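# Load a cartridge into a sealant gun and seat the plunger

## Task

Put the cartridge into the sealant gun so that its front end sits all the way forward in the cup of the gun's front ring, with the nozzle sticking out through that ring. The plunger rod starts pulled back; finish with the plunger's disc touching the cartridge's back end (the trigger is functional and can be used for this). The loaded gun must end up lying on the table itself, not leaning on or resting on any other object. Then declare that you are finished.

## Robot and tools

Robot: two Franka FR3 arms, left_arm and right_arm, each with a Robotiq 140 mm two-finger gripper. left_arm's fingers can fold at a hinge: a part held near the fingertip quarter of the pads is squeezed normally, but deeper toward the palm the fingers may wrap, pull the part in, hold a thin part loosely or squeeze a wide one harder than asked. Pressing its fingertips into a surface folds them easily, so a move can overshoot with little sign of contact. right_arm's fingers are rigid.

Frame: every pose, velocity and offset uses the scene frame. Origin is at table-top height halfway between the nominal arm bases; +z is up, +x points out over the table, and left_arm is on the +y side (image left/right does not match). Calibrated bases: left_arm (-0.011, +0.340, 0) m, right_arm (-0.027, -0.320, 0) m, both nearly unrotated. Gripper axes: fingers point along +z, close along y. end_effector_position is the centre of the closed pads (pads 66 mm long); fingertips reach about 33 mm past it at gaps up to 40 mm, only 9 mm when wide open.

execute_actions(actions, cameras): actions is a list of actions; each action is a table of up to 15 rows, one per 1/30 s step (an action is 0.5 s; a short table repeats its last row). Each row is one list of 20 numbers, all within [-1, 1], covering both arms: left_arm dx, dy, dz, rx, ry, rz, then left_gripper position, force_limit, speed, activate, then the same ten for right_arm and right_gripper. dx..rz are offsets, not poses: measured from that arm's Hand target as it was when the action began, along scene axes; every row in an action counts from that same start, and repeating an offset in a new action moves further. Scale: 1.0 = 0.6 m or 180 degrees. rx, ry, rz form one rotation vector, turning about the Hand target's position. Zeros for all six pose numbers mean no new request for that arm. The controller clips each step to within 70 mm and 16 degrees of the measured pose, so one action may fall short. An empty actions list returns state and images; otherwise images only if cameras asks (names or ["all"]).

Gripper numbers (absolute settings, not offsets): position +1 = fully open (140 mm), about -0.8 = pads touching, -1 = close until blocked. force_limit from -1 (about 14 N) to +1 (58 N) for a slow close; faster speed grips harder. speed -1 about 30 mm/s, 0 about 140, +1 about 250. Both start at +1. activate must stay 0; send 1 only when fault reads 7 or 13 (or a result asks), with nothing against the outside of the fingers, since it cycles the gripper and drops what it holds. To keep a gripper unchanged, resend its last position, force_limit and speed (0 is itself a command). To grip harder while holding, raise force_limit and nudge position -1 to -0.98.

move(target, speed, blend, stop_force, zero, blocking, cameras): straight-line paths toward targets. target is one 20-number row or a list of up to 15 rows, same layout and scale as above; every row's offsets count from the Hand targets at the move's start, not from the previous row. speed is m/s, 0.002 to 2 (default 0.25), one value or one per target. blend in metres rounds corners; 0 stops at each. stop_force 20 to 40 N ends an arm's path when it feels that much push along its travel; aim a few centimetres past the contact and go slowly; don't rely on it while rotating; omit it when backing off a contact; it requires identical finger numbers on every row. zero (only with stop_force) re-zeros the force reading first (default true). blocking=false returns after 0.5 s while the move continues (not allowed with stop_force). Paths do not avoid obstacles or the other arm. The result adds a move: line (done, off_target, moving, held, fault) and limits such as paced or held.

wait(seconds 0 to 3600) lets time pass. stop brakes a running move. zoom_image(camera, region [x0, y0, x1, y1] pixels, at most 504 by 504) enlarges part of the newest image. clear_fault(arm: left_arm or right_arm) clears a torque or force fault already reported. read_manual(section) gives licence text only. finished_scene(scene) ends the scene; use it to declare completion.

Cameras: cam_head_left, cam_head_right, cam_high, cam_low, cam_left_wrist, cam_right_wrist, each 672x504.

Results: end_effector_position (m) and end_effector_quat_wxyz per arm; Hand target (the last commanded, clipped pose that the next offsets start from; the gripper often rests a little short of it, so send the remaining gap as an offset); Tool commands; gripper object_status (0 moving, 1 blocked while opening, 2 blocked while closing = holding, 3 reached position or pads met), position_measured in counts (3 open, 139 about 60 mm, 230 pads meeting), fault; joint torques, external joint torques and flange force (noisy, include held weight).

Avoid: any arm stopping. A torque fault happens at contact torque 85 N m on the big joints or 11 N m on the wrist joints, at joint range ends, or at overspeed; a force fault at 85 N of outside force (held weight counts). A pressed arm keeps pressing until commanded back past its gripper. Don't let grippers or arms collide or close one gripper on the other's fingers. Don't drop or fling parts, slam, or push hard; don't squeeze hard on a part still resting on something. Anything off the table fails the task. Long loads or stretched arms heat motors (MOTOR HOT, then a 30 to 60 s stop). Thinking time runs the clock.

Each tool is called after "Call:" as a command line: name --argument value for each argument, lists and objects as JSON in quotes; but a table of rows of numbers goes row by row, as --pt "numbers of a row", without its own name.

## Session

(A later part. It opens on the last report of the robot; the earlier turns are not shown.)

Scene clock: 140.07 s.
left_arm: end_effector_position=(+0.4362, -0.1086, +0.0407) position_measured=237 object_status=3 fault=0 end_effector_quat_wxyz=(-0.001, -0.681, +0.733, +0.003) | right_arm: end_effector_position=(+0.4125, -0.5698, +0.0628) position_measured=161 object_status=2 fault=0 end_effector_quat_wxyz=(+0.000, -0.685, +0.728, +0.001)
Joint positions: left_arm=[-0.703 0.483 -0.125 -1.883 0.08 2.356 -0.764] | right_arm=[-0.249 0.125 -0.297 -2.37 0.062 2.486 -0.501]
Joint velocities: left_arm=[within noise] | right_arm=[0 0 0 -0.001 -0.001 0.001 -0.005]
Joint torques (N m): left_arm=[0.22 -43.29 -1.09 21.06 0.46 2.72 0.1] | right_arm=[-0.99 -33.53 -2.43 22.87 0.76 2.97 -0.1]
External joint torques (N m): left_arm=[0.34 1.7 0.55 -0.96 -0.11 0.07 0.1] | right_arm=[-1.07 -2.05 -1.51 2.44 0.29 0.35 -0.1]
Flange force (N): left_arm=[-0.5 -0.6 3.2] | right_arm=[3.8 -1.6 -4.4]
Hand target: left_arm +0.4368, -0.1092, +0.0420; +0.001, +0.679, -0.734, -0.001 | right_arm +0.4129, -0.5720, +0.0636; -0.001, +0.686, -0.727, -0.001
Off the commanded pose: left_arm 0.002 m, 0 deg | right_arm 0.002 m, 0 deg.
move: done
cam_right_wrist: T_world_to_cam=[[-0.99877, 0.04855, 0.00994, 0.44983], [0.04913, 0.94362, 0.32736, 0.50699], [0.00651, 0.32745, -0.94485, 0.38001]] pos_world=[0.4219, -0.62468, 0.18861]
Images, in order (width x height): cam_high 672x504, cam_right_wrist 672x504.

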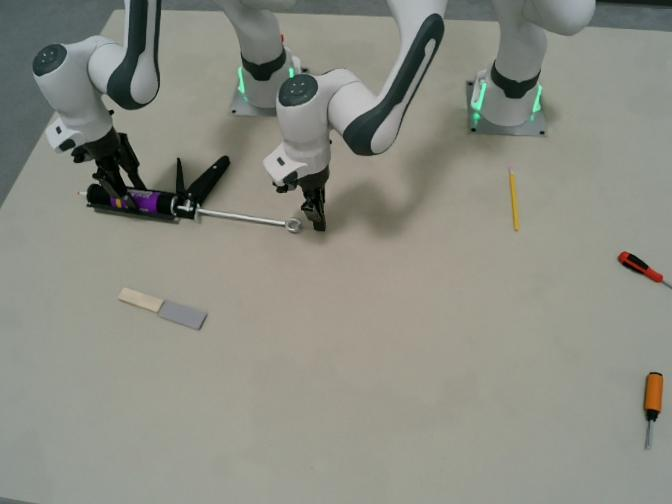

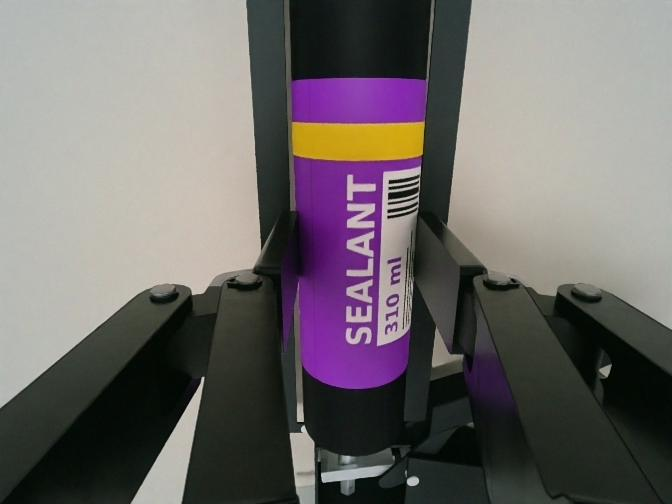

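Call:
move --pt "0 0 0 0 0 0 -1 -1 1 0 0 0.005 0.0 0 0 0 -1 0 -1 0" --pt "0 0 0 0 0 0 -1 -1 1 0 0 0.005 0.007 0 0 0 -1 0 -1 0" --speed 0.03 --cameras '["cam_right_wrist"]'

Call:
move --target '[0,0,0,0,0,0,-1,-1,1,0,-0.0015,-0.025,0,0,0,0,-1,0,-1,0]' --speed 0.03 --cameras '["cam_right_wrist","cam_high"]'

Call:
zoom_image --camera "cam_high" --region '[75, 160, 235, 240]'

Scene clock: 143.20 s.
left_arm: end_effector_position=(+0.4362, -0.1086, +0.0407) position_measured=237 object_status=3 fault=0 end_effector_quat_wxyz=(-0.001, -0.681, +0.733, +0.003) | right_arm: end_effector_position=(+0.4119, -0.5690, +0.0646) position_measured=161 object_status=2 fault=0 end_effector_quat_wxyz=(+0.001, -0.686, +0.728, +0.002)
Joint positions: left_arm=[-0.703 0.483 -0.125 -1.883 0.08 2.356 -0.764] | right_arm=[-0.249 0.12 -0.297 -2.372 0.062 2.482 -0.503]
Joint torques (N m): left_arm=[0.21 -43.3 -1.07 21.08 0.46 2.69 0.15] | right_arm=[0.37 -36.13 -1.57 22.24 -0.1 2.29 0.06]
External joint torques (N m): left_arm=[0.08 1.59 0.34 -0.9 -0.1 0.06 0.15] | right_arm=[0.39 -4.76 -0.6 1.72 -0.57 -0.33 0.06]
Flange force (N): left_arm=[-0.3 -0.4 3.0] | right_arm=[-3.4 6.1 -12.9]
Hand target: left_arm +0.4368, -0.1092, +0.0420; +0.001, +0.679, -0.734, -0.001 | right_arm +0.4129, -0.5690, +0.0678; -0.001, +0.686, -0.727, -0.001
Off the commanded pose: left_arm 0.002 m, 0 deg | right_arm 0.003 m, 0 deg.
move: done
cam_right_wrist: T_world_to_cam=[[-0.99886, 0.04674, 0.00971, 0.44824], [0.04733, 0.94315, 0.32897, 0.50604], [0.00622, 0.32906, -0.94429, 0.38244]] pos_world=[0.4214, -0.62407, 0.1903]

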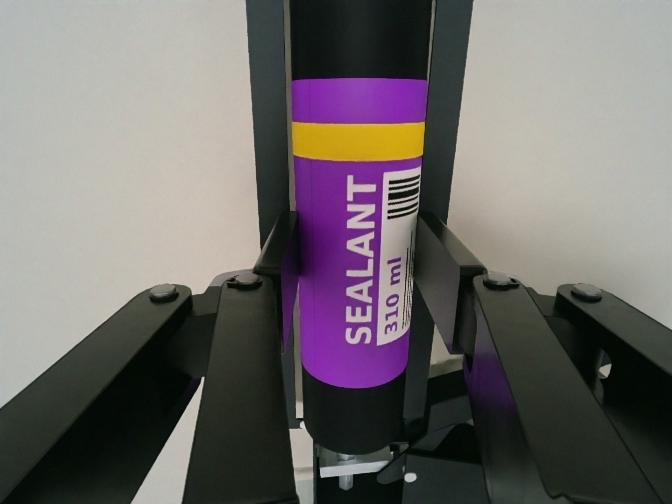

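Scene clock: 144.30 s.
left_arm: end_effector_position=(+0.4362, -0.1086, +0.0407) position_measured=237 object_status=3 fault=0 end_effector_quat_wxyz=(-0.001, -0.681, +0.733, +0.003) | right_arm: end_effector_position=(+0.4101, -0.5815, +0.0653) position_measured=161 object_status=2 fault=0 end_effector_quat_wxyz=(-0.001, -0.685, +0.729, +0.003)
Joint positions: left_arm=[-0.703 0.483 -0.125 -1.883 0.08 2.356 -0.764] | right_arm=[-0.267 0.132 -0.302 -2.351 0.064 2.47 -0.523]
Joint velocities: left_arm=[within noise] | right_arm=[-0.001 0.001 0 0 0.001 0.001 -0.005]
Joint torques (N m): left_arm=[0.24 -43.33 -1.05 21.03 0.45 2.72 0.13] | right_arm=[-0.98 -35.28 -2.35 23.84 0.75 3.03 -0.34]
External joint torques (N m): left_arm=[0.41 1.47 0.62 -0.87 -0.11 0.1 0.13] | right_arm=[-1.13 -3.39 -1.42 3.23 0.27 0.42 -0.34]
Flange force (N): left_arm=[-0.8 -0.5 2.9] | right_arm=[3.9 -0.9 -7.2]
Hand target: left_arm +0.4368, -0.1092, +0.0420; +0.001, +0.679, -0.734, -0.001 | right_arm +0.4120, -0.5840, +0.0678; -0.001, +0.686, -0.727, -0.001
Off the commanded pose: left_arm 0.002 m, 0 deg | right_arm 0.004 m, 0 deg.
move: off_target (right_arm)
cam_right_wrist: T_world_to_cam=[[-0.99865, 0.05016, 0.01386, 0.44858], [0.05193, 0.94308, 0.32848, 0.51587], [0.00341, 0.32875, -0.94441, 0.38835]] pos_world=[0.41986, -0.63668, 0.19109]
Images, in order (width x height): cam_high 672x504, cam_right_wrist 672x504.

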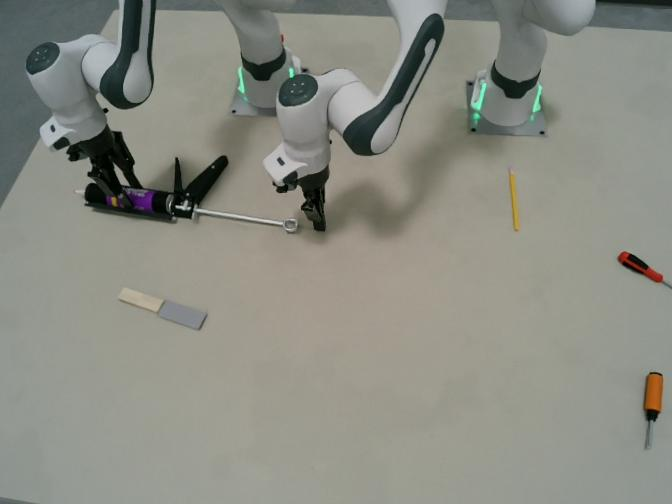

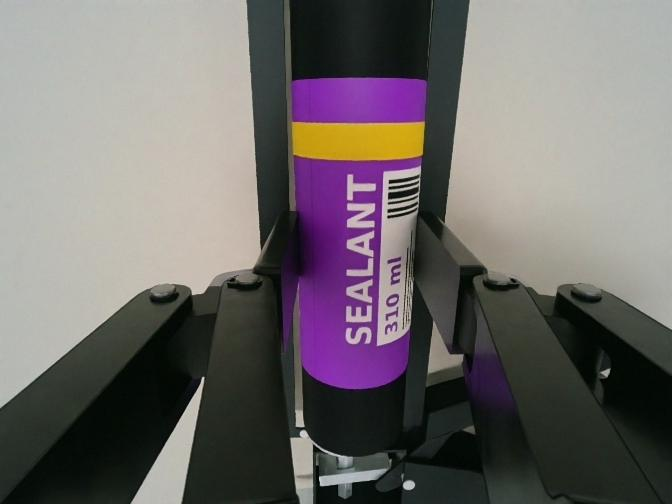

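Scaled by 3.150 from the camera's image (finer frame: 960x720).

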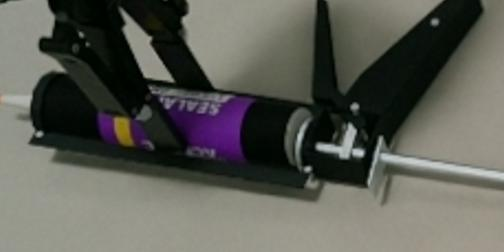

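Call:
move --pt "-0.003 -0.0 0.1133 0 0 0 -1 -1 1 0 0 0 0 0 0 0 -1 0 -1 0" --pt "-0.003 -0.075 0.1133 0 0 0 0.1 -1 1 0 0 0 0 0 0 0 -1 0 -1 0" --speed 0.15 --cameras '["cam_left_wrist"]'

Scene clock: 148.13 s.
left_arm: end_effector_position=(+0.4352, -0.1548, +0.1111) position_measured=117 object_status=0 fault=0 end_effector_quat_wxyz=(-0.002, -0.677, +0.736, -0.001) | right_arm: end_effector_position=(+0.4101, -0.5815, +0.0654) position_measured=161 object_status=2 fault=0 end_effector_quat_wxyz=(+0.000, -0.685, +0.728, +0.003)
Joint positions: left_arm=[-0.75 0.466 -0.136 -1.71 0.07 2.173 -0.794] | right_arm=[-0.267 0.132 -0.302 -2.351 0.064 2.47 -0.524]
Joint torques (N m): left_arm=[-0.79 -43.37 -0.44 23.8 0.55 2.15 -0.38] | right_arm=[-0.89 -35.25 -2.39 23.83 0.72 3.03 -0.26]
External joint torques (N m): left_arm=[-0.94 2.83 1.06 0.1 -0.12 -0.5 -0.38] | right_arm=[-0.8 -3.3 -1.23 3.14 0.23 0.4 -0.26]
Flange force (N): left_arm=[8.0 -6.6 2.6] | right_arm=[3.2 -1.0 -7.2]
Hand target: left_arm +0.4350, -0.1542, +0.1100; +0.001, +0.679, -0.734, -0.001 | right_arm +0.4120, -0.5840, +0.0678; -0.001, +0.686, -0.727, -0.001
Off the commanded pose: left_arm 0.001 m, 0 deg | right_arm 0.004 m, 0 deg.
move: done
cam_left_wrist: T_world_to_cam=[[-0.99714, 0.07396, -0.01519, 0.46145], [0.06379, 0.93285, 0.35458, 0.07576], [0.04039, 0.3526, -0.9349, 0.28374]] pos_world=[0.44384, -0.20484, 0.24541]

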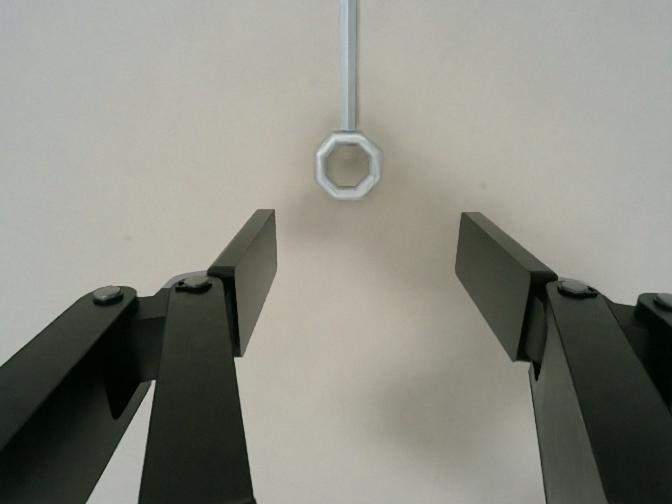

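Call:
move --pt "0.01 -0.0272 0 0 0 0 0.1 -1 1 0 0 0 0 0 0 0 -1 0 -1 0" --pt "0.01 -0.0272 -0.1 0 0 0 0.1 -1 -1 0 0 0 0 0 0 0 -1 0 -1 0" --pt "0.01 -0.0272 -0.1 0 0 0 -1 -1 -1 0 0 0 0 0 0 0 -1 0 -1 0" --speed 0.1 --cameras '["cam_left_wrist"]'

Call:
wait --seconds 1

Scene clock: 152.67 s.
left_arm: end_effector_position=(+0.4403, -0.1700, +0.0497) position_measured=175 object_status=0 fault=0 end_effector_quat_wxyz=(-0.002, -0.678, +0.735, +0.002) | right_arm: end_effector_position=(+0.4103, -0.5816, +0.0655) position_measured=161 object_status=2 fault=0 end_effector_quat_wxyz=(+0.000, -0.686, +0.728, +0.003)
Joint positions: left_arm=[-0.781 0.598 -0.113 -1.664 0.078 2.253 -0.809] | right_arm=[-0.267 0.132 -0.302 -2.351 0.064 2.47 -0.525]
Joint torques (N m): left_arm=[-0.88 -46.54 -0.47 22.86 0.59 2.67 -0.35] | right_arm=[-0.85 -35.2 -2.28 23.59 0.74 3.02 -0.17]
External joint torques (N m): left_arm=[-0.77 2.19 1.21 0.01 -0.02 0.06 -0.35] | right_arm=[-0.9 -3.26 -1.25 2.89 0.26 0.4 -0.17]
Flange force (N): left_arm=[5.5 -4.0 3.7] | right_arm=[2.8 -0.3 -7.0]
Hand target: left_arm +0.4410, -0.1705, +0.0500; +0.001, +0.679, -0.734, -0.001 | right_arm +0.4120, -0.5840, +0.0678; -0.001, +0.686, -0.727, -0.001
Off the commanded pose: left_arm 0.001 m, 0 deg | right_arm 0.004 m, 0 deg.
move: done
cam_left_wrist: T_world_to_cam=[[-0.99734, 0.07203, -0.01116, 0.46627], [0.06327, 0.93161, 0.35792, 0.11113], [0.03618, 0.35626, -0.93369, 0.2339]] pos_world=[0.44954, -0.22044, 0.18382]

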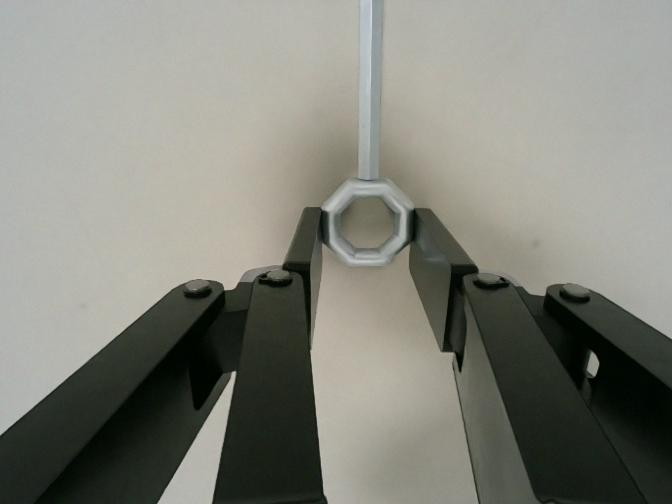

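Scene clock: 153.67 s.
left_arm: end_effector_position=(+0.4403, -0.1700, +0.0497) position_measured=175 object_status=2 fault=0 end_effector_quat_wxyz=(-0.002, -0.678, +0.735, +0.002) | right_arm: end_effector_position=(+0.4103, -0.5816, +0.0655) position_measured=161 object_status=2 fault=0 end_effector_quat_wxyz=(+0.000, -0.686, +0.728, +0.003)
Joint positions: left_arm=[-0.781 0.598 -0.113 -1.664 0.078 2.253 -0.809] | right_arm=[-0.267 0.132 -0.302 -2.351 0.064 2.47 -0.526]
Joint torques (N m): left_arm=[-0.8 -46.61 -0.47 22.9 0.58 2.67 -0.29] | right_arm=[-0.79 -35.25 -2.26 23.59 0.75 3.03 -0.17]
External joint torques (N m): left_arm=[-1.12 2.39 0.88 -0.16 -0.04 0.03 -0.29] | right_arm=[-0.8 -3.28 -1.19 2.87 0.26 0.4 -0.17]
Flange force (N): left_arm=[5.7 -3.6 3.9] | right_arm=[2.6 -0.3 -7.0]
Hand target: left_arm +0.4410, -0.1705, +0.0500; +0.001, +0.679, -0.734, -0.001 | right_arm +0.4120, -0.5840, +0.0678; -0.001, +0.686, -0.727, -0.001
Tool commands: left_gripper/position=-1.0 left_gripper/force_limit=-1.0 left_gripper/speed=-1.0 left_gripper/activate=+0.0 right_gripper/position=-1.0 right_gripper/force_limit=+0.0 right_gripper/speed=-1.0 right_gripper/activate=+0.0
Off the commanded pose: left_arm 0.001 m, 0 deg | right_arm 0.004 m, 0 deg.
wait: 1.00 s; at rest by 0.17 s

Call:
move --target '[0.0005,0.01,0,0,0,0,-1,-1,-1,0,-0.0017,-0.0266,0,0,0,0,-1,0,-1,0]' --speed 0.02 --cameras '["cam_left_wrist","cam_right_wrist","cam_high"]'

Call:
zoom_image --camera "cam_high" --region '[75, 160, 235, 240]'

Scene clock: 155.37 s.
left_arm: end_effector_position=(+0.4385, -0.1748, +0.0528) position_measured=175 object_status=2 fault=0 end_effector_quat_wxyz=(-0.004, -0.676, +0.737, -0.007) | right_arm: end_effector_position=(+0.4091, -0.5882, +0.0635) position_measured=161 object_status=2 fault=0 end_effector_quat_wxyz=(+0.000, -0.687, +0.727, +0.010)
Joint positions: left_arm=[-0.782 0.587 -0.118 -1.678 0.077 2.274 -0.809] | right_arm=[-0.281 0.151 -0.302 -2.328 0.078 2.452 -0.552]
Joint velocities: left_arm=[within noise] | right_arm=[0 0.001 0 0 0.002 -0.001 -0.006]
Joint torques (N m): left_arm=[3.65 -45.99 3.17 19.62 1.61 0.82 -0.01] | right_arm=[-4.66 -35.72 -6.54 25.68 -0.55 4.43 -0.42]
External joint torques (N m): left_arm=[3.81 2.63 4.96 -3.35 1 -1.85 -0.01] | right_arm=[-4.64 -3.15 -5.27 4.98 -1.04 1.84 -0.42]
Flange force (N): left_arm=[-8.0 0.1 2.1] | right_arm=[12.0 -1.1 -6.0]
Hand target: left_arm +0.4413, -0.1645, +0.0500; +0.001, +0.679, -0.734, -0.001 | right_arm +0.4110, -0.5999, +0.0678; -0.001, +0.686, -0.727, -0.001
Off the commanded pose: left_arm 0.011 m, 1 deg | right_arm 0.013 m, 1 deg.
move: off_target (left_arm, right_arm)
cam_left_wrist: T_world_to_cam=[[-0.99682, 0.07673, -0.02145, 0.46598], [0.06468, 0.93661, 0.34435, 0.11565], [0.04651, 0.34187, -0.93859, 0.23186]] pos_world=[0.44624, -0.22334, 0.18779]
cam_right_wrist: T_world_to_cam=[[-0.99874, 0.04473, 0.02277, 0.44433], [0.0498, 0.93985, 0.33793, 0.52117], [-0.00629, 0.33864, -0.9409, 0.39833]] pos_world=[0.42032, -0.64459, 0.18855]
Images, in order (width x height): cam_high 672x504, cam_left_wrist 672x504, cam_right_wrist 672x504.

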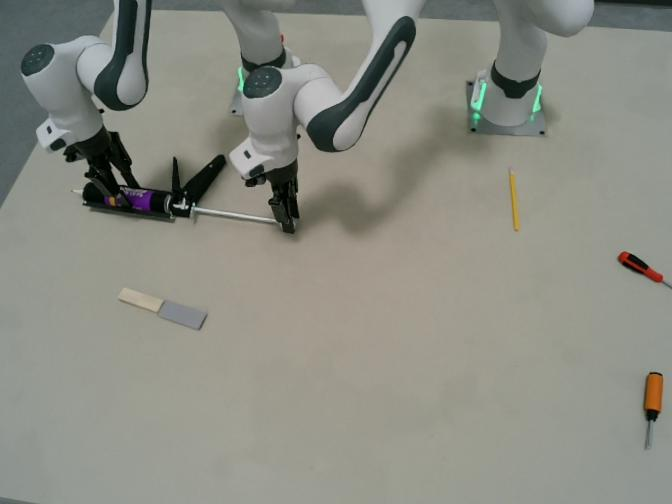

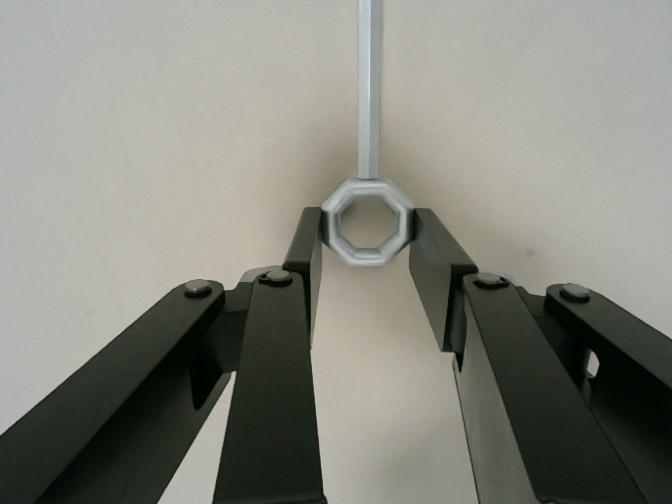

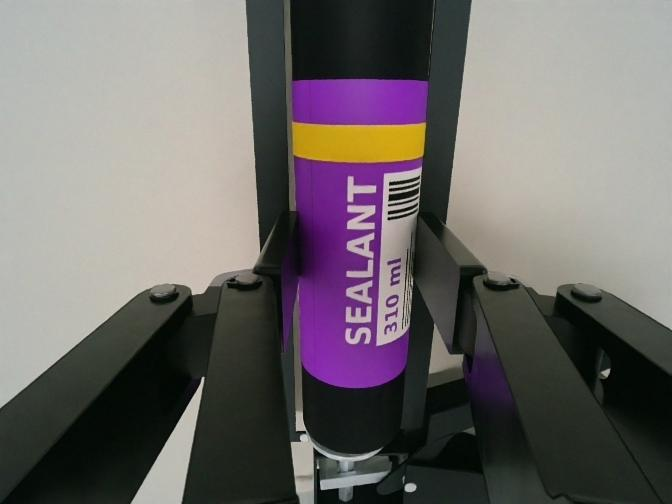

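Scaled by 3.150 from the camera's image (finer frame: 960x720).

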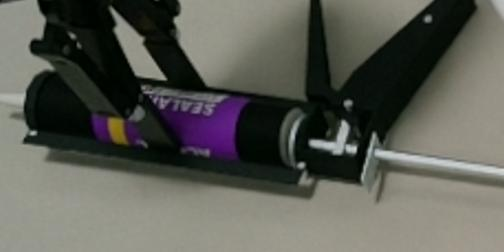

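Call:
move --target '[0.0005,0.01,0,0,0,0,-1,-1,-1,0,-0.0017,-0.0266,0.001,0,0,0,-1,0,-1,0]' --speed 0.02 --cameras '["cam_left_wrist","cam_right_wrist","cam_high"]'

Call:
zoom_image --camera "cam_high" --region '[75, 160, 235, 240]'

Scene clock: 157.43 s.
left_arm: end_effector_position=(+0.4414, -0.1598, +0.0497) position_measured=176 object_status=2 fault=0 end_effector_quat_wxyz=(-0.003, -0.682, +0.732, +0.000) | right_arm: end_effector_position=(+0.4059, -0.6115, +0.0650) position_measured=161 object_status=2 fault=0 end_effector_quat_wxyz=(+0.000, -0.684, +0.729, +0.008)
Joint positions: left_arm=[-0.768 0.575 -0.113 -1.704 0.074 2.274 -0.806] | right_arm=[-0.312 0.172 -0.312 -2.297 0.086 2.443 -0.591]
Joint velocities: left_arm=[within noise] | right_arm=[-0.002 -0.001 0.001 0 0.001 0 -0.005]
Joint torques (N m): left_arm=[-0.16 -45.9 -0.7 21.99 0.63 2.11 0.14] | right_arm=[-0.73 -36.76 -2.7 24.35 0.36 3.62 -0.12]
External joint torques (N m): left_arm=[-0.02 2.22 0.96 -0.81 0.02 -0.53 0.13] | right_arm=[-0.65 -3.56 -1.15 3.55 -0.14 1.03 -0.12]
Flange force (N): left_arm=[2.2 -2.9 2.8] | right_arm=[2.5 -0.9 -6.7]
Hand target: left_arm +0.4416, -0.1585, +0.0500; +0.001, +0.679, -0.734, -0.001 | right_arm +0.4099, -0.6159, +0.0684; -0.001, +0.686, -0.727, -0.001
Off the commanded pose: left_arm 0.001 m, 1 deg | right_arm 0.007 m, 1 deg.
move: off_target (right_arm)
cam_left_wrist: T_world_to_cam=[[-0.99806, 0.061, -0.01281, 0.46517], [0.05252, 0.93365, 0.35432, 0.10692], [0.03357, 0.35296, -0.93503, 0.23093]] pos_world=[0.4509, -0.20971, 0.18401]
cam_right_wrist: T_world_to_cam=[[-0.99845, 0.05192, 0.02029, 0.44657], [0.05572, 0.94061, 0.33487, 0.54097], [-0.0017, 0.33548, -0.94205, 0.40389]] pos_world=[0.41642, -0.66753, 0.19026]
Images, in order (width x height): cam_high 672x504, cam_left_wrist 672x504, cam_right_wrist 672x504.

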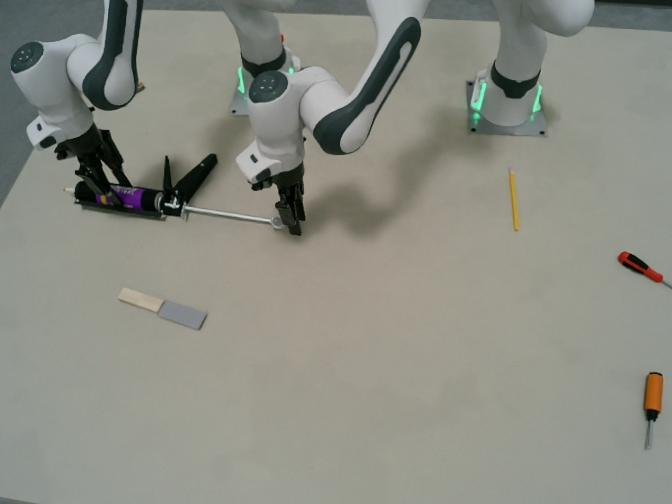

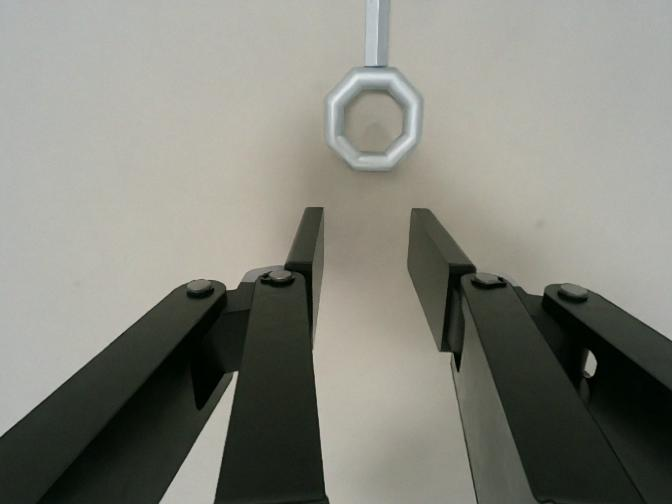

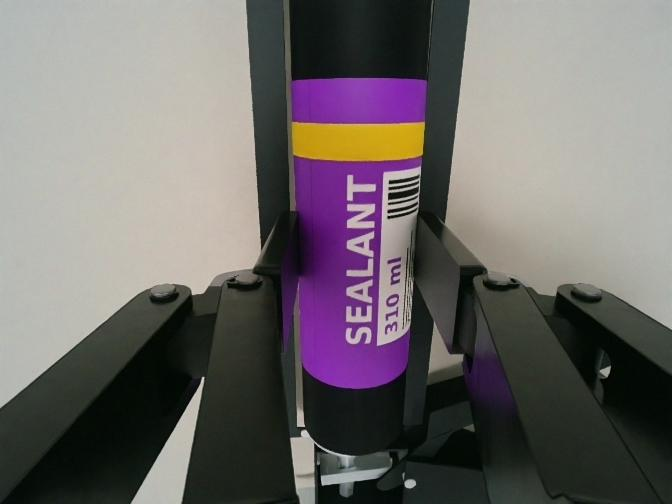

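Scaled by 3.150 from the camera's image (finer frame: 960x720).

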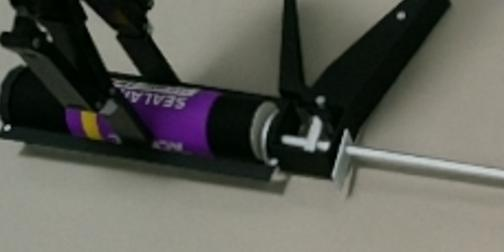

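Call:
move --pt "0 0 0 0 0 0 0.05 -1 1 0 0.001 0.004 -0.001 0 0 0 -1 0 -1 0" --pt "-0.003 -0.066 0 0 0 0 0.05 -1 1 0 0.001 0.004 -0.001 0 0 0 -1 0 -1 0" --pt "-0.003 -0.066 0 0 0 0 -1 0 -1 0 0.001 0.004 -0.001 0 0 0 -1 0 -1 0" --speed 0.08 --cameras '["cam_left_wrist"]'

Call:
wait --seconds 0.7

Scene clock: 161.60 s.
left_arm: end_effector_position=(+0.4398, -0.1986, +0.0510) position_measured=178 object_status=0 fault=0 end_effector_quat_wxyz=(-0.001, -0.677, +0.736, +0.000) | right_arm: end_effector_position=(+0.4062, -0.6116, +0.0648) position_measured=161 object_status=2 fault=0 end_effector_quat_wxyz=(+0.000, -0.685, +0.729, +0.007)
Joint positions: left_arm=[-0.821 0.656 -0.104 -1.56 0.076 2.212 -0.832] | right_arm=[-0.312 0.172 -0.312 -2.298 0.086 2.446 -0.593]
Joint torques (N m): left_arm=[-0.42 -47.77 -0.35 23.54 0.67 2.32 -0.37] | right_arm=[0.17 -37.21 -2.02 23.41 0.38 3.48 -0.15]
External joint torques (N m): left_arm=[-0.32 2.9 1.23 0.2 0.03 -0.32 -0.37] | right_arm=[0.25 -3.87 -0.46 2.56 -0.12 0.87 -0.15]
Flange force (N): left_arm=[8.4 -7.3 3.8] | right_arm=[-1.0 2.0 -7.2]
Hand target: left_arm +0.4398, -0.1981, +0.0500; +0.001, +0.679, -0.734, -0.001 | right_arm +0.4105, -0.6135, +0.0678; -0.001, +0.686, -0.727, -0.001
Off the commanded pose: left_arm 0.001 m, 0 deg | right_arm 0.006 m, 1 deg.
move: off_target (right_arm)
cam_left_wrist: T_world_to_cam=[[-0.99715, 0.07398, -0.01477, 0.4683], [0.0639, 0.93236, 0.35584, 0.13732], [0.04009, 0.35388, -0.93443, 0.24321]] pos_world=[0.44844, -0.24875, 0.18532]

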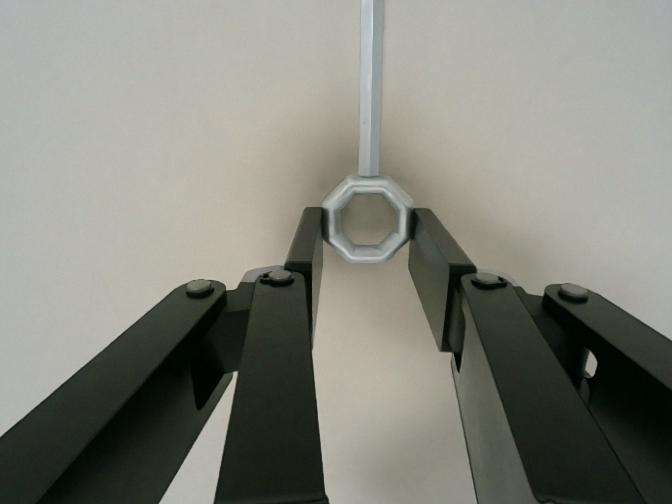

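Scene clock: 162.30 s.
left_arm: end_effector_position=(+0.4398, -0.1986, +0.0510) position_measured=178 object_status=2 fault=0 end_effector_quat_wxyz=(-0.001, -0.677, +0.736, +0.000) | right_arm: end_effector_position=(+0.4062, -0.6116, +0.0648) position_measured=161 object_status=2 fault=0 end_effector_quat_wxyz=(+0.000, -0.685, +0.729, +0.007)
Joint positions: left_arm=[-0.821 0.656 -0.104 -1.56 0.076 2.212 -0.832] | right_arm=[-0.312 0.172 -0.312 -2.298 0.086 2.446 -0.593]
Joint torques (N m): left_arm=[-0.44 -47.77 -0.38 23.47 0.66 2.3 -0.32] | right_arm=[0.19 -37.21 -1.95 23.39 0.38 3.48 -0.16]
External joint torques (N m): left_arm=[-0.52 2.86 1.07 0.11 0.02 -0.34 -0.32] | right_arm=[0.18 -3.9 -0.48 2.56 -0.11 0.88 -0.16]
Flange force (N): left_arm=[8.2 -6.8 3.7] | right_arm=[-0.9 2.1 -7.2]
Hand target: left_arm +0.4398, -0.1981, +0.0500; +0.001, +0.679, -0.734, -0.001 | right_arm +0.4105, -0.6135, +0.0678; -0.001, +0.686, -0.727, -0.001
Tool commands: left_gripper/position=-1.0 left_gripper/force_limit=+0.0 left_gripper/speed=-1.0 left_gripper/activate=+0.0 right_gripper/position=-1.0 right_gripper/force_limit=+0.0 right_gripper/speed=-1.0 right_gripper/activate=+0.0
Off the commanded pose: left_arm 0.001 m, 0 deg | right_arm 0.006 m, 1 deg.
wait: 0.70 s; at rest by 0.17 s

Call:
move --target '[0.003,0.05,0,0,0,0,-1,0,-1,0,0,-0.008,0.0,0,0,0,-1,0,-1,0]' --speed 0.02 --cameras '["cam_left_wrist","cam_right_wrist","cam_high"]'

Call:
zoom_image --camera "cam_high" --region '[60, 160, 220, 240]'

Scene clock: 164.60 s.
left_arm: end_effector_position=(+0.4359, -0.1885, +0.0569) position_measured=178 object_status=2 fault=0 end_effector_quat_wxyz=(-0.008, -0.678, +0.735, -0.015) | right_arm: end_effector_position=(+0.4084, -0.6041, +0.0635) position_measured=161 object_status=2 fault=0 end_effector_quat_wxyz=(-0.001, +0.688, -0.726, -0.013)
Joint positions: left_arm=[-0.795 0.593 -0.119 -1.66 0.069 2.278 -0.824] | right_arm=[-0.311 0.175 -0.3 -2.294 0.091 2.435 -0.593]
Joint velocities: left_arm=[0.003 -0.001 0 -0.001 0.001 0.003 0.001] | right_arm=[within noise]
Joint torques (N m): left_arm=[6.4 -45.51 6.23 17.17 2.78 -0.74 0.5] | right_arm=[-5.44 -35.87 -7.94 26.31 -0.97 5.19 -0.38]
External joint torques (N m): left_arm=[6.2 3.41 7.76 -5.96 2.15 -3.45 0.5] | right_arm=[-5.52 -2.27 -6.57 5.4 -1.46 2.6 -0.38]
Flange force (N): left_arm=[-16.4 2.4 1.1] | right_arm=[14.9 -2.3 -3.3]
Hand target: left_arm +0.4416, -0.1681, +0.0500; +0.001, +0.679, -0.734, -0.001 | right_arm +0.4105, -0.6183, +0.0678; -0.001, +0.686, -0.727, -0.001
Off the commanded pose: left_arm 0.022 m, 2 deg | right_arm 0.015 m, 1 deg.
move: off_target (left_arm, right_arm)
cam_left_wrist: T_world_to_cam=[[-0.99722, 0.06931, -0.02724, 0.4636], [0.05655, 0.94277, 0.32861, 0.13286], [0.04846, 0.32615, -0.94407, 0.23704]] pos_world=[0.44331, -0.2347, 0.19275]
cam_right_wrist: T_world_to_cam=[[-0.99882, 0.04128, 0.0254, 0.44212], [0.04749, 0.93824, 0.34272, 0.53585], [-0.00968, 0.34352, -0.93909, 0.40796]] pos_world=[0.42011, -0.66114, 0.18823]
Images, in order (width x height): cam_high 672x504, cam_left_wrist 672x504, cam_right_wrist 672x504.

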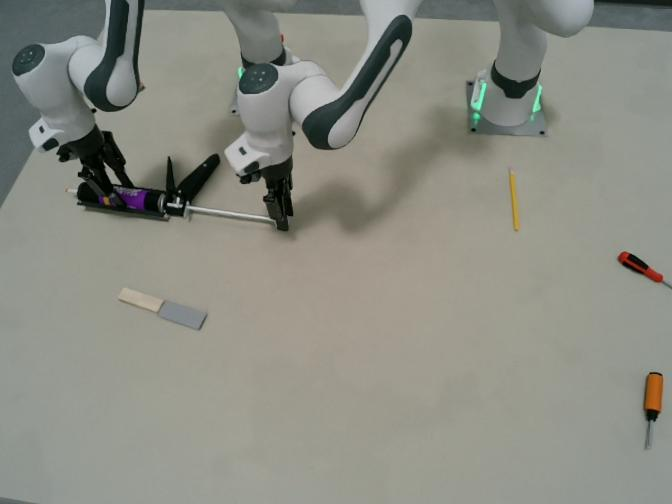

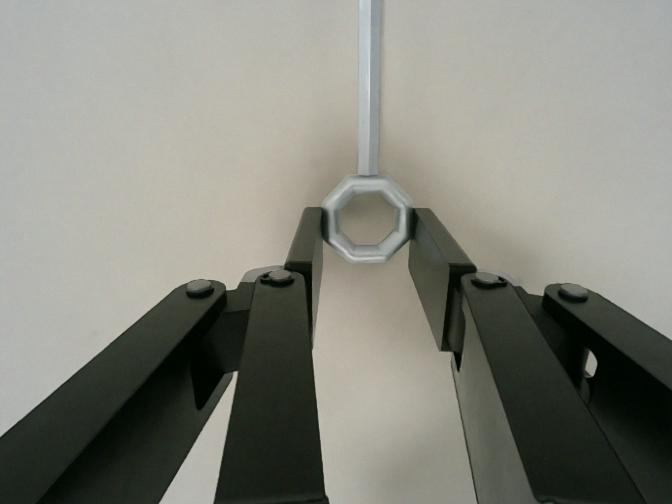

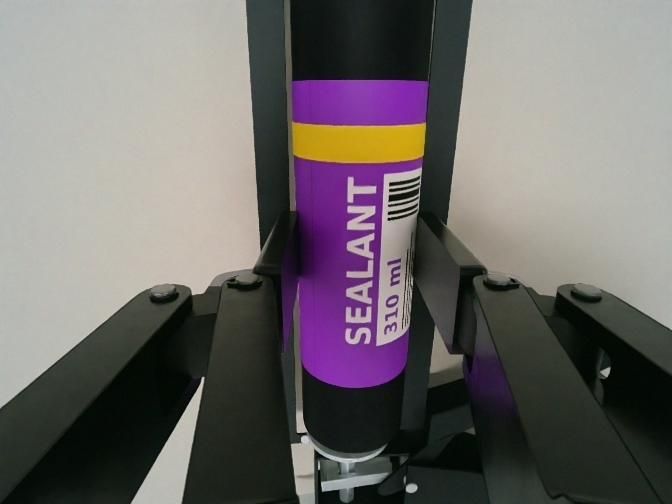

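Scaled by 3.150 from the camera's image (finer frame: 960x720).

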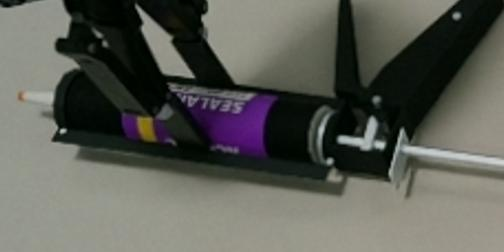

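Call:
move --target '[-0.003,-0.030,0,0,0,0,-1,0,-1,0,0,0.020,-0.002,0,0,0,-1,0,-1,0]' --speed 0.04

Call:
move --pt "0 0 0 0 0 0 -1 0 -1 0 0 0 0.0005 0 0 0 0.1 0 -1 0" --pt "0 0 0 0 0 0 -1 0 -1 0 0 0 0.06 0 0 0 0.43 0 -1 0" --speed 0.1 --cameras '["cam_right_wrist","cam_high","cam_left_wrist"]'

Call:
zoom_image --camera "cam_high" --region '[60, 160, 220, 240]'

Scene clock: 166.80 s.
left_arm: end_effector_position=(+0.4385, -0.1897, +0.0518) position_measured=178 object_status=2 fault=0 end_effector_quat_wxyz=(-0.005, -0.679, +0.735, -0.002) | right_arm: end_effector_position=(+0.4083, -0.6034, +0.0635) position_measured=161 object_status=2 fault=0 end_effector_quat_wxyz=(+0.001, -0.687, +0.727, +0.006)
Joint positions: left_arm=[-0.806 0.628 -0.109 -1.608 0.07 2.237 -0.824] | right_arm=[-0.308 0.166 -0.301 -2.31 0.085 2.455 -0.583]
Joint velocities: left_arm=[-0.003 0.001 0.001 0.004 0.001 -0.002 0] | right_arm=[-0.001 0.002 0 0.001 -0.001 0.002 0.005]
Joint torques (N m): left_arm=[0.01 -46.71 0.7 22.43 1.22 1.76 -0.22] | right_arm=[0.2 -36.31 -2.8 22.1 -0.25 3.29 0.07]
External joint torques (N m): left_arm=[-0.02 3.14 2.26 -0.76 0.59 -0.89 -0.22] | right_arm=[0.2 -3.17 -1.43 1.33 -0.75 0.68 0.07]
Flange force (N): left_arm=[5.5 -5.6 3.7] | right_arm=[-2.4 4.9 -6.9]
Hand target: left_arm +0.4398, -0.1861, +0.0500; +0.001, +0.679, -0.734, -0.001 | right_arm +0.4105, -0.6063, +0.0666; -0.001, +0.686, -0.727, -0.001
Off the commanded pose: left_arm 0.004 m, 1 deg | right_arm 0.005 m, 1 deg.
move: off_target (left_arm, right_arm)

Scene clock: 170.17 s.
left_arm: end_effector_position=(+0.4384, -0.1896, +0.0517) position_measured=178 object_status=2 fault=0 end_effector_quat_wxyz=(-0.004, -0.678, +0.735, -0.002) | right_arm: end_effector_position=(+0.4115, -0.6068, +0.1024) position_measured=75 object_status=0 fault=0 end_effector_quat_wxyz=(-0.003, +0.687, -0.726, +0.001)
Joint positions: left_arm=[-0.809 0.628 -0.107 -1.607 0.07 2.236 -0.824] | right_arm=[-0.305 0.091 -0.308 -2.29 0.047 2.378 -0.559]
Joint torques (N m): left_arm=[0.14 -47.14 0.97 22.62 1.28 1.85 -0.14] | right_arm=[0.25 -33.17 -1.31 22.44 0.07 2.48 0.21]
External joint torques (N m): left_arm=[0.17 2.83 2.52 -0.64 0.65 -0.81 -0.14] | right_arm=[0.2 -1.4 -0.59 0.52 -0.47 -0.16 0.21]
Flange force (N): left_arm=[4.8 -5.5 3.4] | right_arm=[-1.6 2.2 -4.0]
Hand target: left_arm +0.4398, -0.1861, +0.0500; +0.001, +0.679, -0.734, -0.001 | right_arm +0.4105, -0.6063, +0.1026; -0.001, +0.686, -0.727, -0.001
Off the commanded pose: left_arm 0.004 m, 0 deg | right_arm 0.001 m, 0 deg.
move: done
cam_left_wrist: T_world_to_cam=[[-0.99743, 0.07017, -0.0143, 0.46562], [0.06074, 0.93474, 0.3501, 0.13104], [0.03793, 0.34833, -0.9366, 0.24078]] pos_world=[0.44733, -0.23903, 0.18629]
cam_right_wrist: T_world_to_cam=[[-0.99905, 0.04333, 0.00399, 0.44781], [0.04224, 0.94385, 0.32767, 0.53207], [0.01043, 0.32753, -0.94478, 0.42799]] pos_world=[0.42045, -0.66177, 0.22822]
Images, in order (width x height): cam_high 672x504, cam_left_wrist 672x504, cam_right_wrist 672x504.

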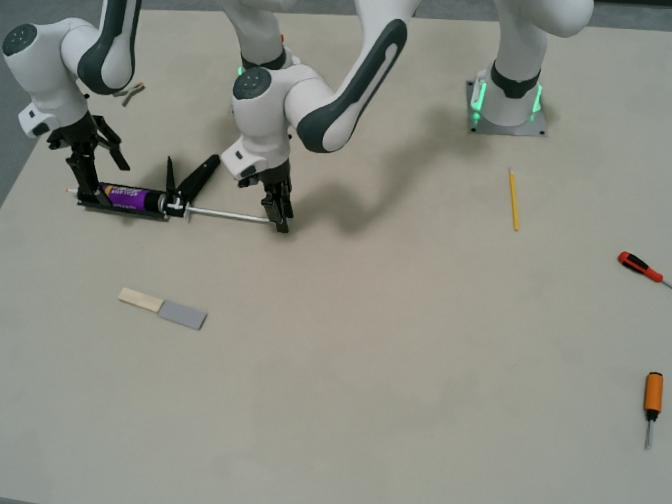

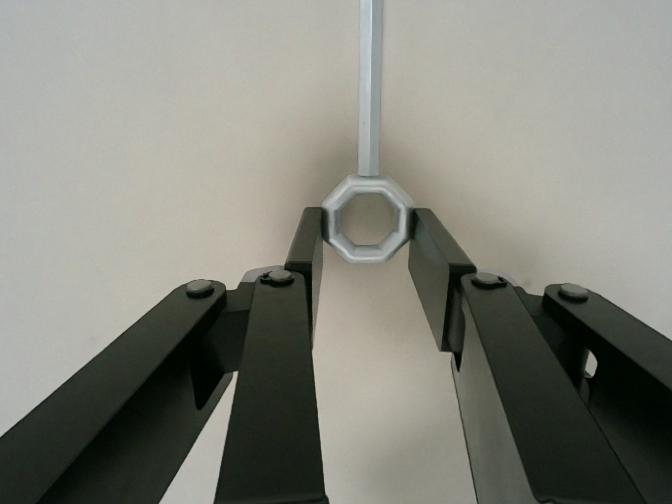

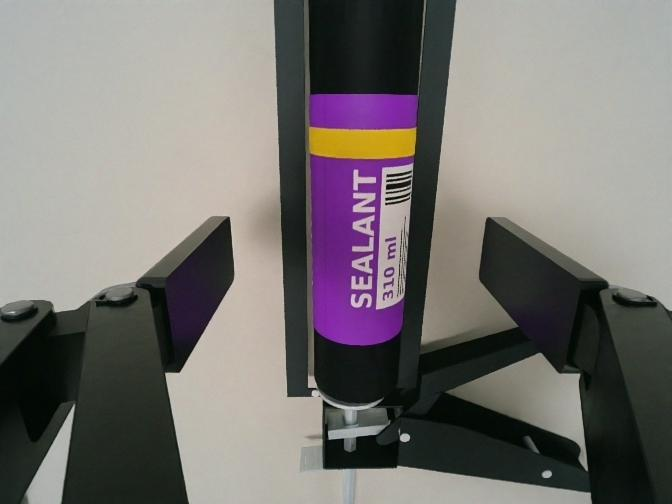

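Scaled by 3.150 from the camera's image (finer frame: 960x720).

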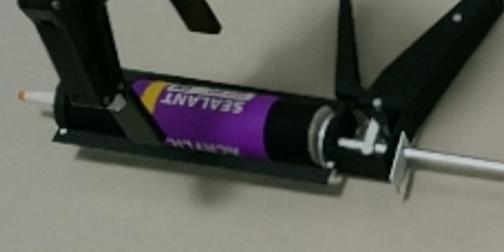

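Call:
move --pt "0 0 0 0 0 0 -1 0 -1 0 0 0 -0.1075 0 0 0 0.43 0 -1 0" --pt "0 0 0 0 0 0 -1 0 -1 0 0 0 -0.1075 0 0 0 -1 -0.2 -1 0" --speed 0.1 --cameras '["cam_right_wrist"]'

Call:
wait --seconds 1

Scene clock: 172.93 s.
left_arm: end_effector_position=(+0.4386, -0.1895, +0.0518) position_measured=178 object_status=2 fault=0 end_effector_quat_wxyz=(-0.004, -0.678, +0.735, -0.002) | right_arm: end_effector_position=(+0.4097, -0.6060, +0.0389) position_measured=109 object_status=0 fault=0 end_effector_quat_wxyz=(+0.000, -0.685, +0.728, +0.001)
Joint positions: left_arm=[-0.809 0.628 -0.106 -1.607 0.07 2.236 -0.825] | right_arm=[-0.319 0.22 -0.286 -2.319 0.109 2.524 -0.596]
Joint torques (N m): left_arm=[0.03 -47.15 0.78 22.65 1.3 1.88 -0.11] | right_arm=[-0.32 -33.44 -1.69 20.75 0.94 3.54 -0.18]
External joint torques (N m): left_arm=[0.12 2.84 2.36 -0.62 0.67 -0.79 -0.11] | right_arm=[-0.19 0.76 0.17 0.79 0.49 0.9 -0.18]
Flange force (N): left_arm=[4.9 -5.5 3.4] | right_arm=[2.6 -3.3 4.5]
Hand target: left_arm +0.4398, -0.1861, +0.0500; +0.001, +0.679, -0.734, -0.001 | right_arm +0.4105, -0.6063, +0.0381; -0.001, +0.686, -0.727, -0.001
Off the commanded pose: left_arm 0.004 m, 0 deg | right_arm 0.001 m, 0 deg.
move: done
cam_right_wrist: T_world_to_cam=[[-0.99874, 0.04916, 0.00974, 0.44946], [0.04963, 0.94355, 0.3275, 0.54892], [0.00691, 0.32757, -0.9448, 0.36924]] pos_world=[0.41909, -0.66098, 0.16471]

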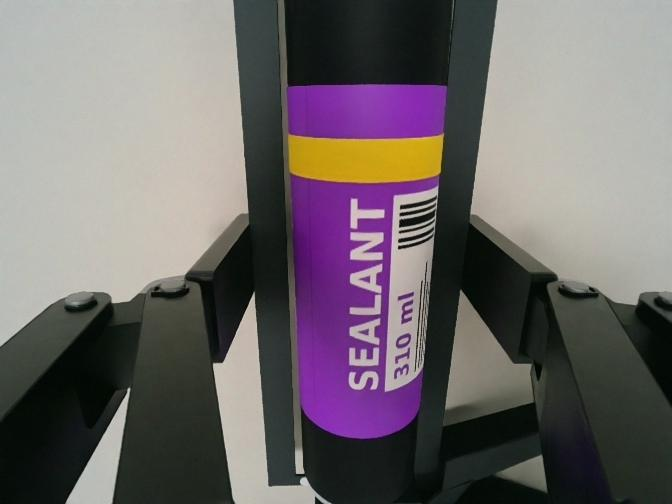

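Scene clock: 173.93 s.
left_arm: end_effector_position=(+0.4386, -0.1895, +0.0518) position_measured=178 object_status=2 fault=0 end_effector_quat_wxyz=(-0.004, -0.678, +0.735, -0.002) | right_arm: end_effector_position=(+0.4097, -0.6060, +0.0389) position_measured=109 object_status=2 fault=0 end_effector_quat_wxyz=(+0.000, -0.685, +0.728, +0.001)
Joint positions: left_arm=[-0.809 0.628 -0.106 -1.607 0.07 2.236 -0.825] | right_arm=[-0.319 0.22 -0.286 -2.319 0.109 2.524 -0.596]
Joint torques (N m): left_arm=[0.05 -47.11 0.78 22.59 1.29 1.86 -0.11] | right_arm=[-0.27 -33.46 -1.7 20.75 0.93 3.54 -0.16]
External joint torques (N m): left_arm=[0.28 2.84 2.47 -0.67 0.66 -0.8 -0.12] | right_arm=[-0.22 0.69 0.08 0.8 0.48 0.9 -0.16]
Flange force (N): left_arm=[4.6 -5.5 3.4] | right_arm=[2.6 -3.1 4.3]
Hand target: left_arm +0.4398, -0.1861, +0.0500; +0.001, +0.679, -0.734, -0.001 | right_arm +0.4105, -0.6063, +0.0381; -0.001, +0.686, -0.727, -0.001
Tool commands: left_gripper/position=-1.0 left_gripper/force_limit=+0.0 left_gripper/speed=-1.0 left_gripper/activate=+0.0 right_gripper/position=-1.0 right_gripper/force_limit=-0.2 right_gripper/speed=-1.0 right_gripper/activate=+0.0
Off the commanded pose: left_arm 0.004 m, 0 deg | right_arm 0.001 m, 0 deg.
wait: 1.00 s; at rest by 0.17 s

Call:
move --target '[-0.018,-0.07,0,0,0,0,-1,0,-1,0,0.002,0.032,0,0,0,0,-1,-0.2,-1,0]' --speed 0.02 --stop_force 30 --cameras '["cam_left_wrist","cam_right_wrist","cam_high"]'

Call:
zoom_image --camera "cam_high" --region '[60, 160, 220, 240]'

Scene clock: 177.60 s.
left_arm: end_effector_position=(+0.4412, -0.1952, +0.0417) position_measured=178 object_status=2 fault=0 end_effector_quat_wxyz=(+0.012, -0.683, +0.730, +0.023) | right_arm: end_effector_position=(+0.4084, -0.6077, +0.0418) position_measured=109 object_status=2 fault=0 end_effector_quat_wxyz=(+0.000, -0.680, +0.733, -0.010)
Joint positions: left_arm=[-0.846 0.708 -0.081 -1.484 0.088 2.14 -0.859] | right_arm=[-0.319 0.2 -0.288 -2.344 0.092 2.553 -0.572]
Joint torques (N m): left_arm=[-11.18 -51.04 -11.65 29.73 -2.94 7.3 -0.77] | right_arm=[9.02 -35.11 7.79 15.67 2.49 0.63 0.47]
External joint torques (N m): left_arm=[-11.37 0.57 -10.74 6.47 -3.62 4.81 -0.77] | right_arm=[8.96 -1.49 9.32 -4.33 2.04 -2.08 0.47]
Flange force (N): left_arm=[33.2 -7.9 4.6] | right_arm=[-22.9 4.5 -4.0]
Hand target: left_arm +0.4290, -0.2281, +0.0500; +0.001, +0.679, -0.734, -0.001 | right_arm +0.4117, -0.5871, +0.0381; -0.001, +0.686, -0.727, -0.001
Off the commanded pose: left_arm 0.036 m, 3 deg | right_arm 0.021 m, 2 deg.
move: off_target (left_arm, right_arm)
cam_left_wrist: T_world_to_cam=[[-0.99843, 0.05604, 0.00115, 0.46572], [0.05175, 0.91353, 0.40346, 0.13713], [0.02156, 0.40289, -0.915, 0.25018]] pos_world=[0.4525, -0.25217, 0.17305]
cam_right_wrist: T_world_to_cam=[[-0.99806, 0.06209, -0.00553, 0.45641], [0.05728, 0.94848, 0.31163, 0.55015], [0.0246, 0.3107, -0.95019, 0.3553]] pos_world=[0.41527, -0.66054, 0.16869]
Images, in order (width x height): cam_high 672x504, cam_left_wrist 672x504, cam_right_wrist 672x504.

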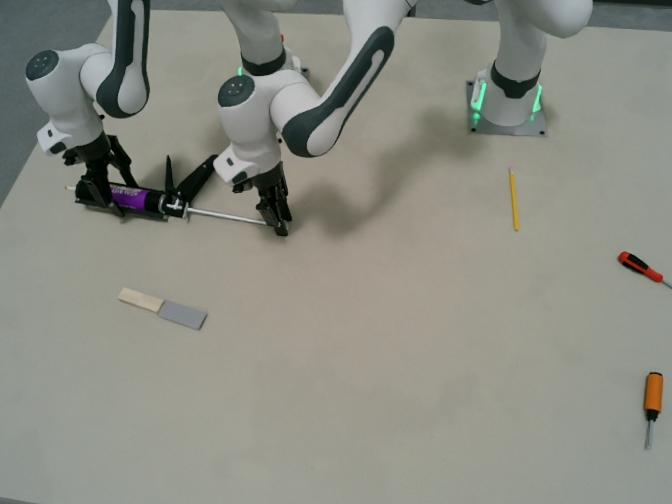

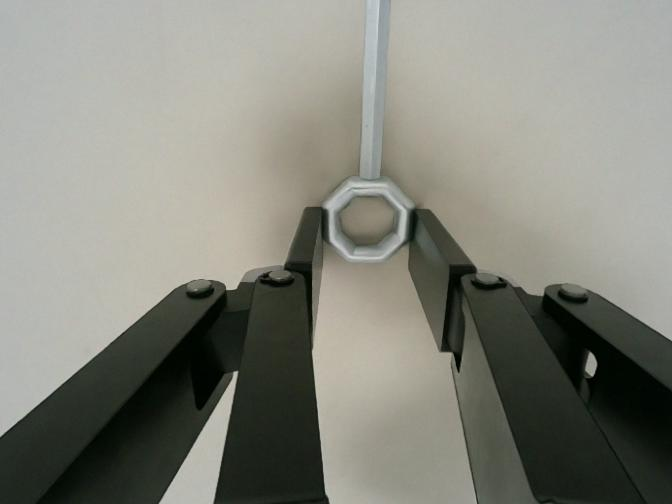

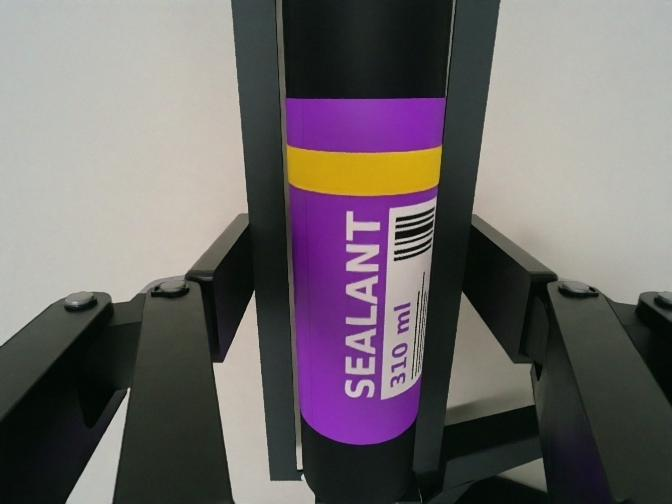

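Scaled by 3.150 from the camera's image (finer frame: 960x720).

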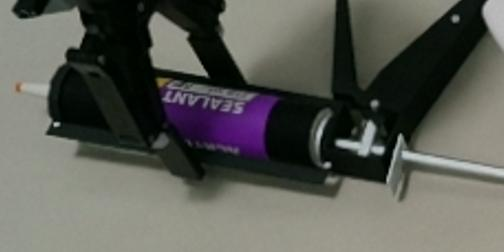

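Call:
zoom_image --camera "cam_high" --region '[150, 185, 200, 225]'

Call:
zoom_image --camera "cam_right_wrist" --region '[250, 404, 500, 504]'

Scaled by 10.080 from the camera's image (finer frame: 960x720).

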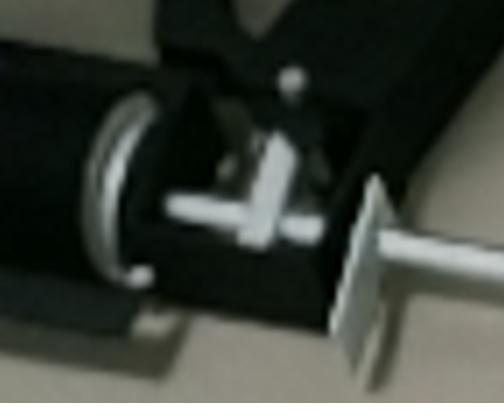

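Scaled by 2.016 from the camera's image (finer frame: 960x720).

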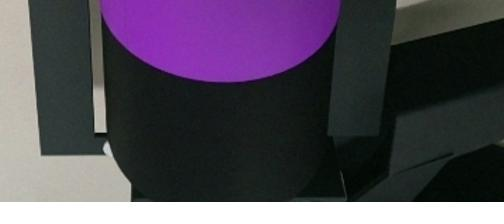

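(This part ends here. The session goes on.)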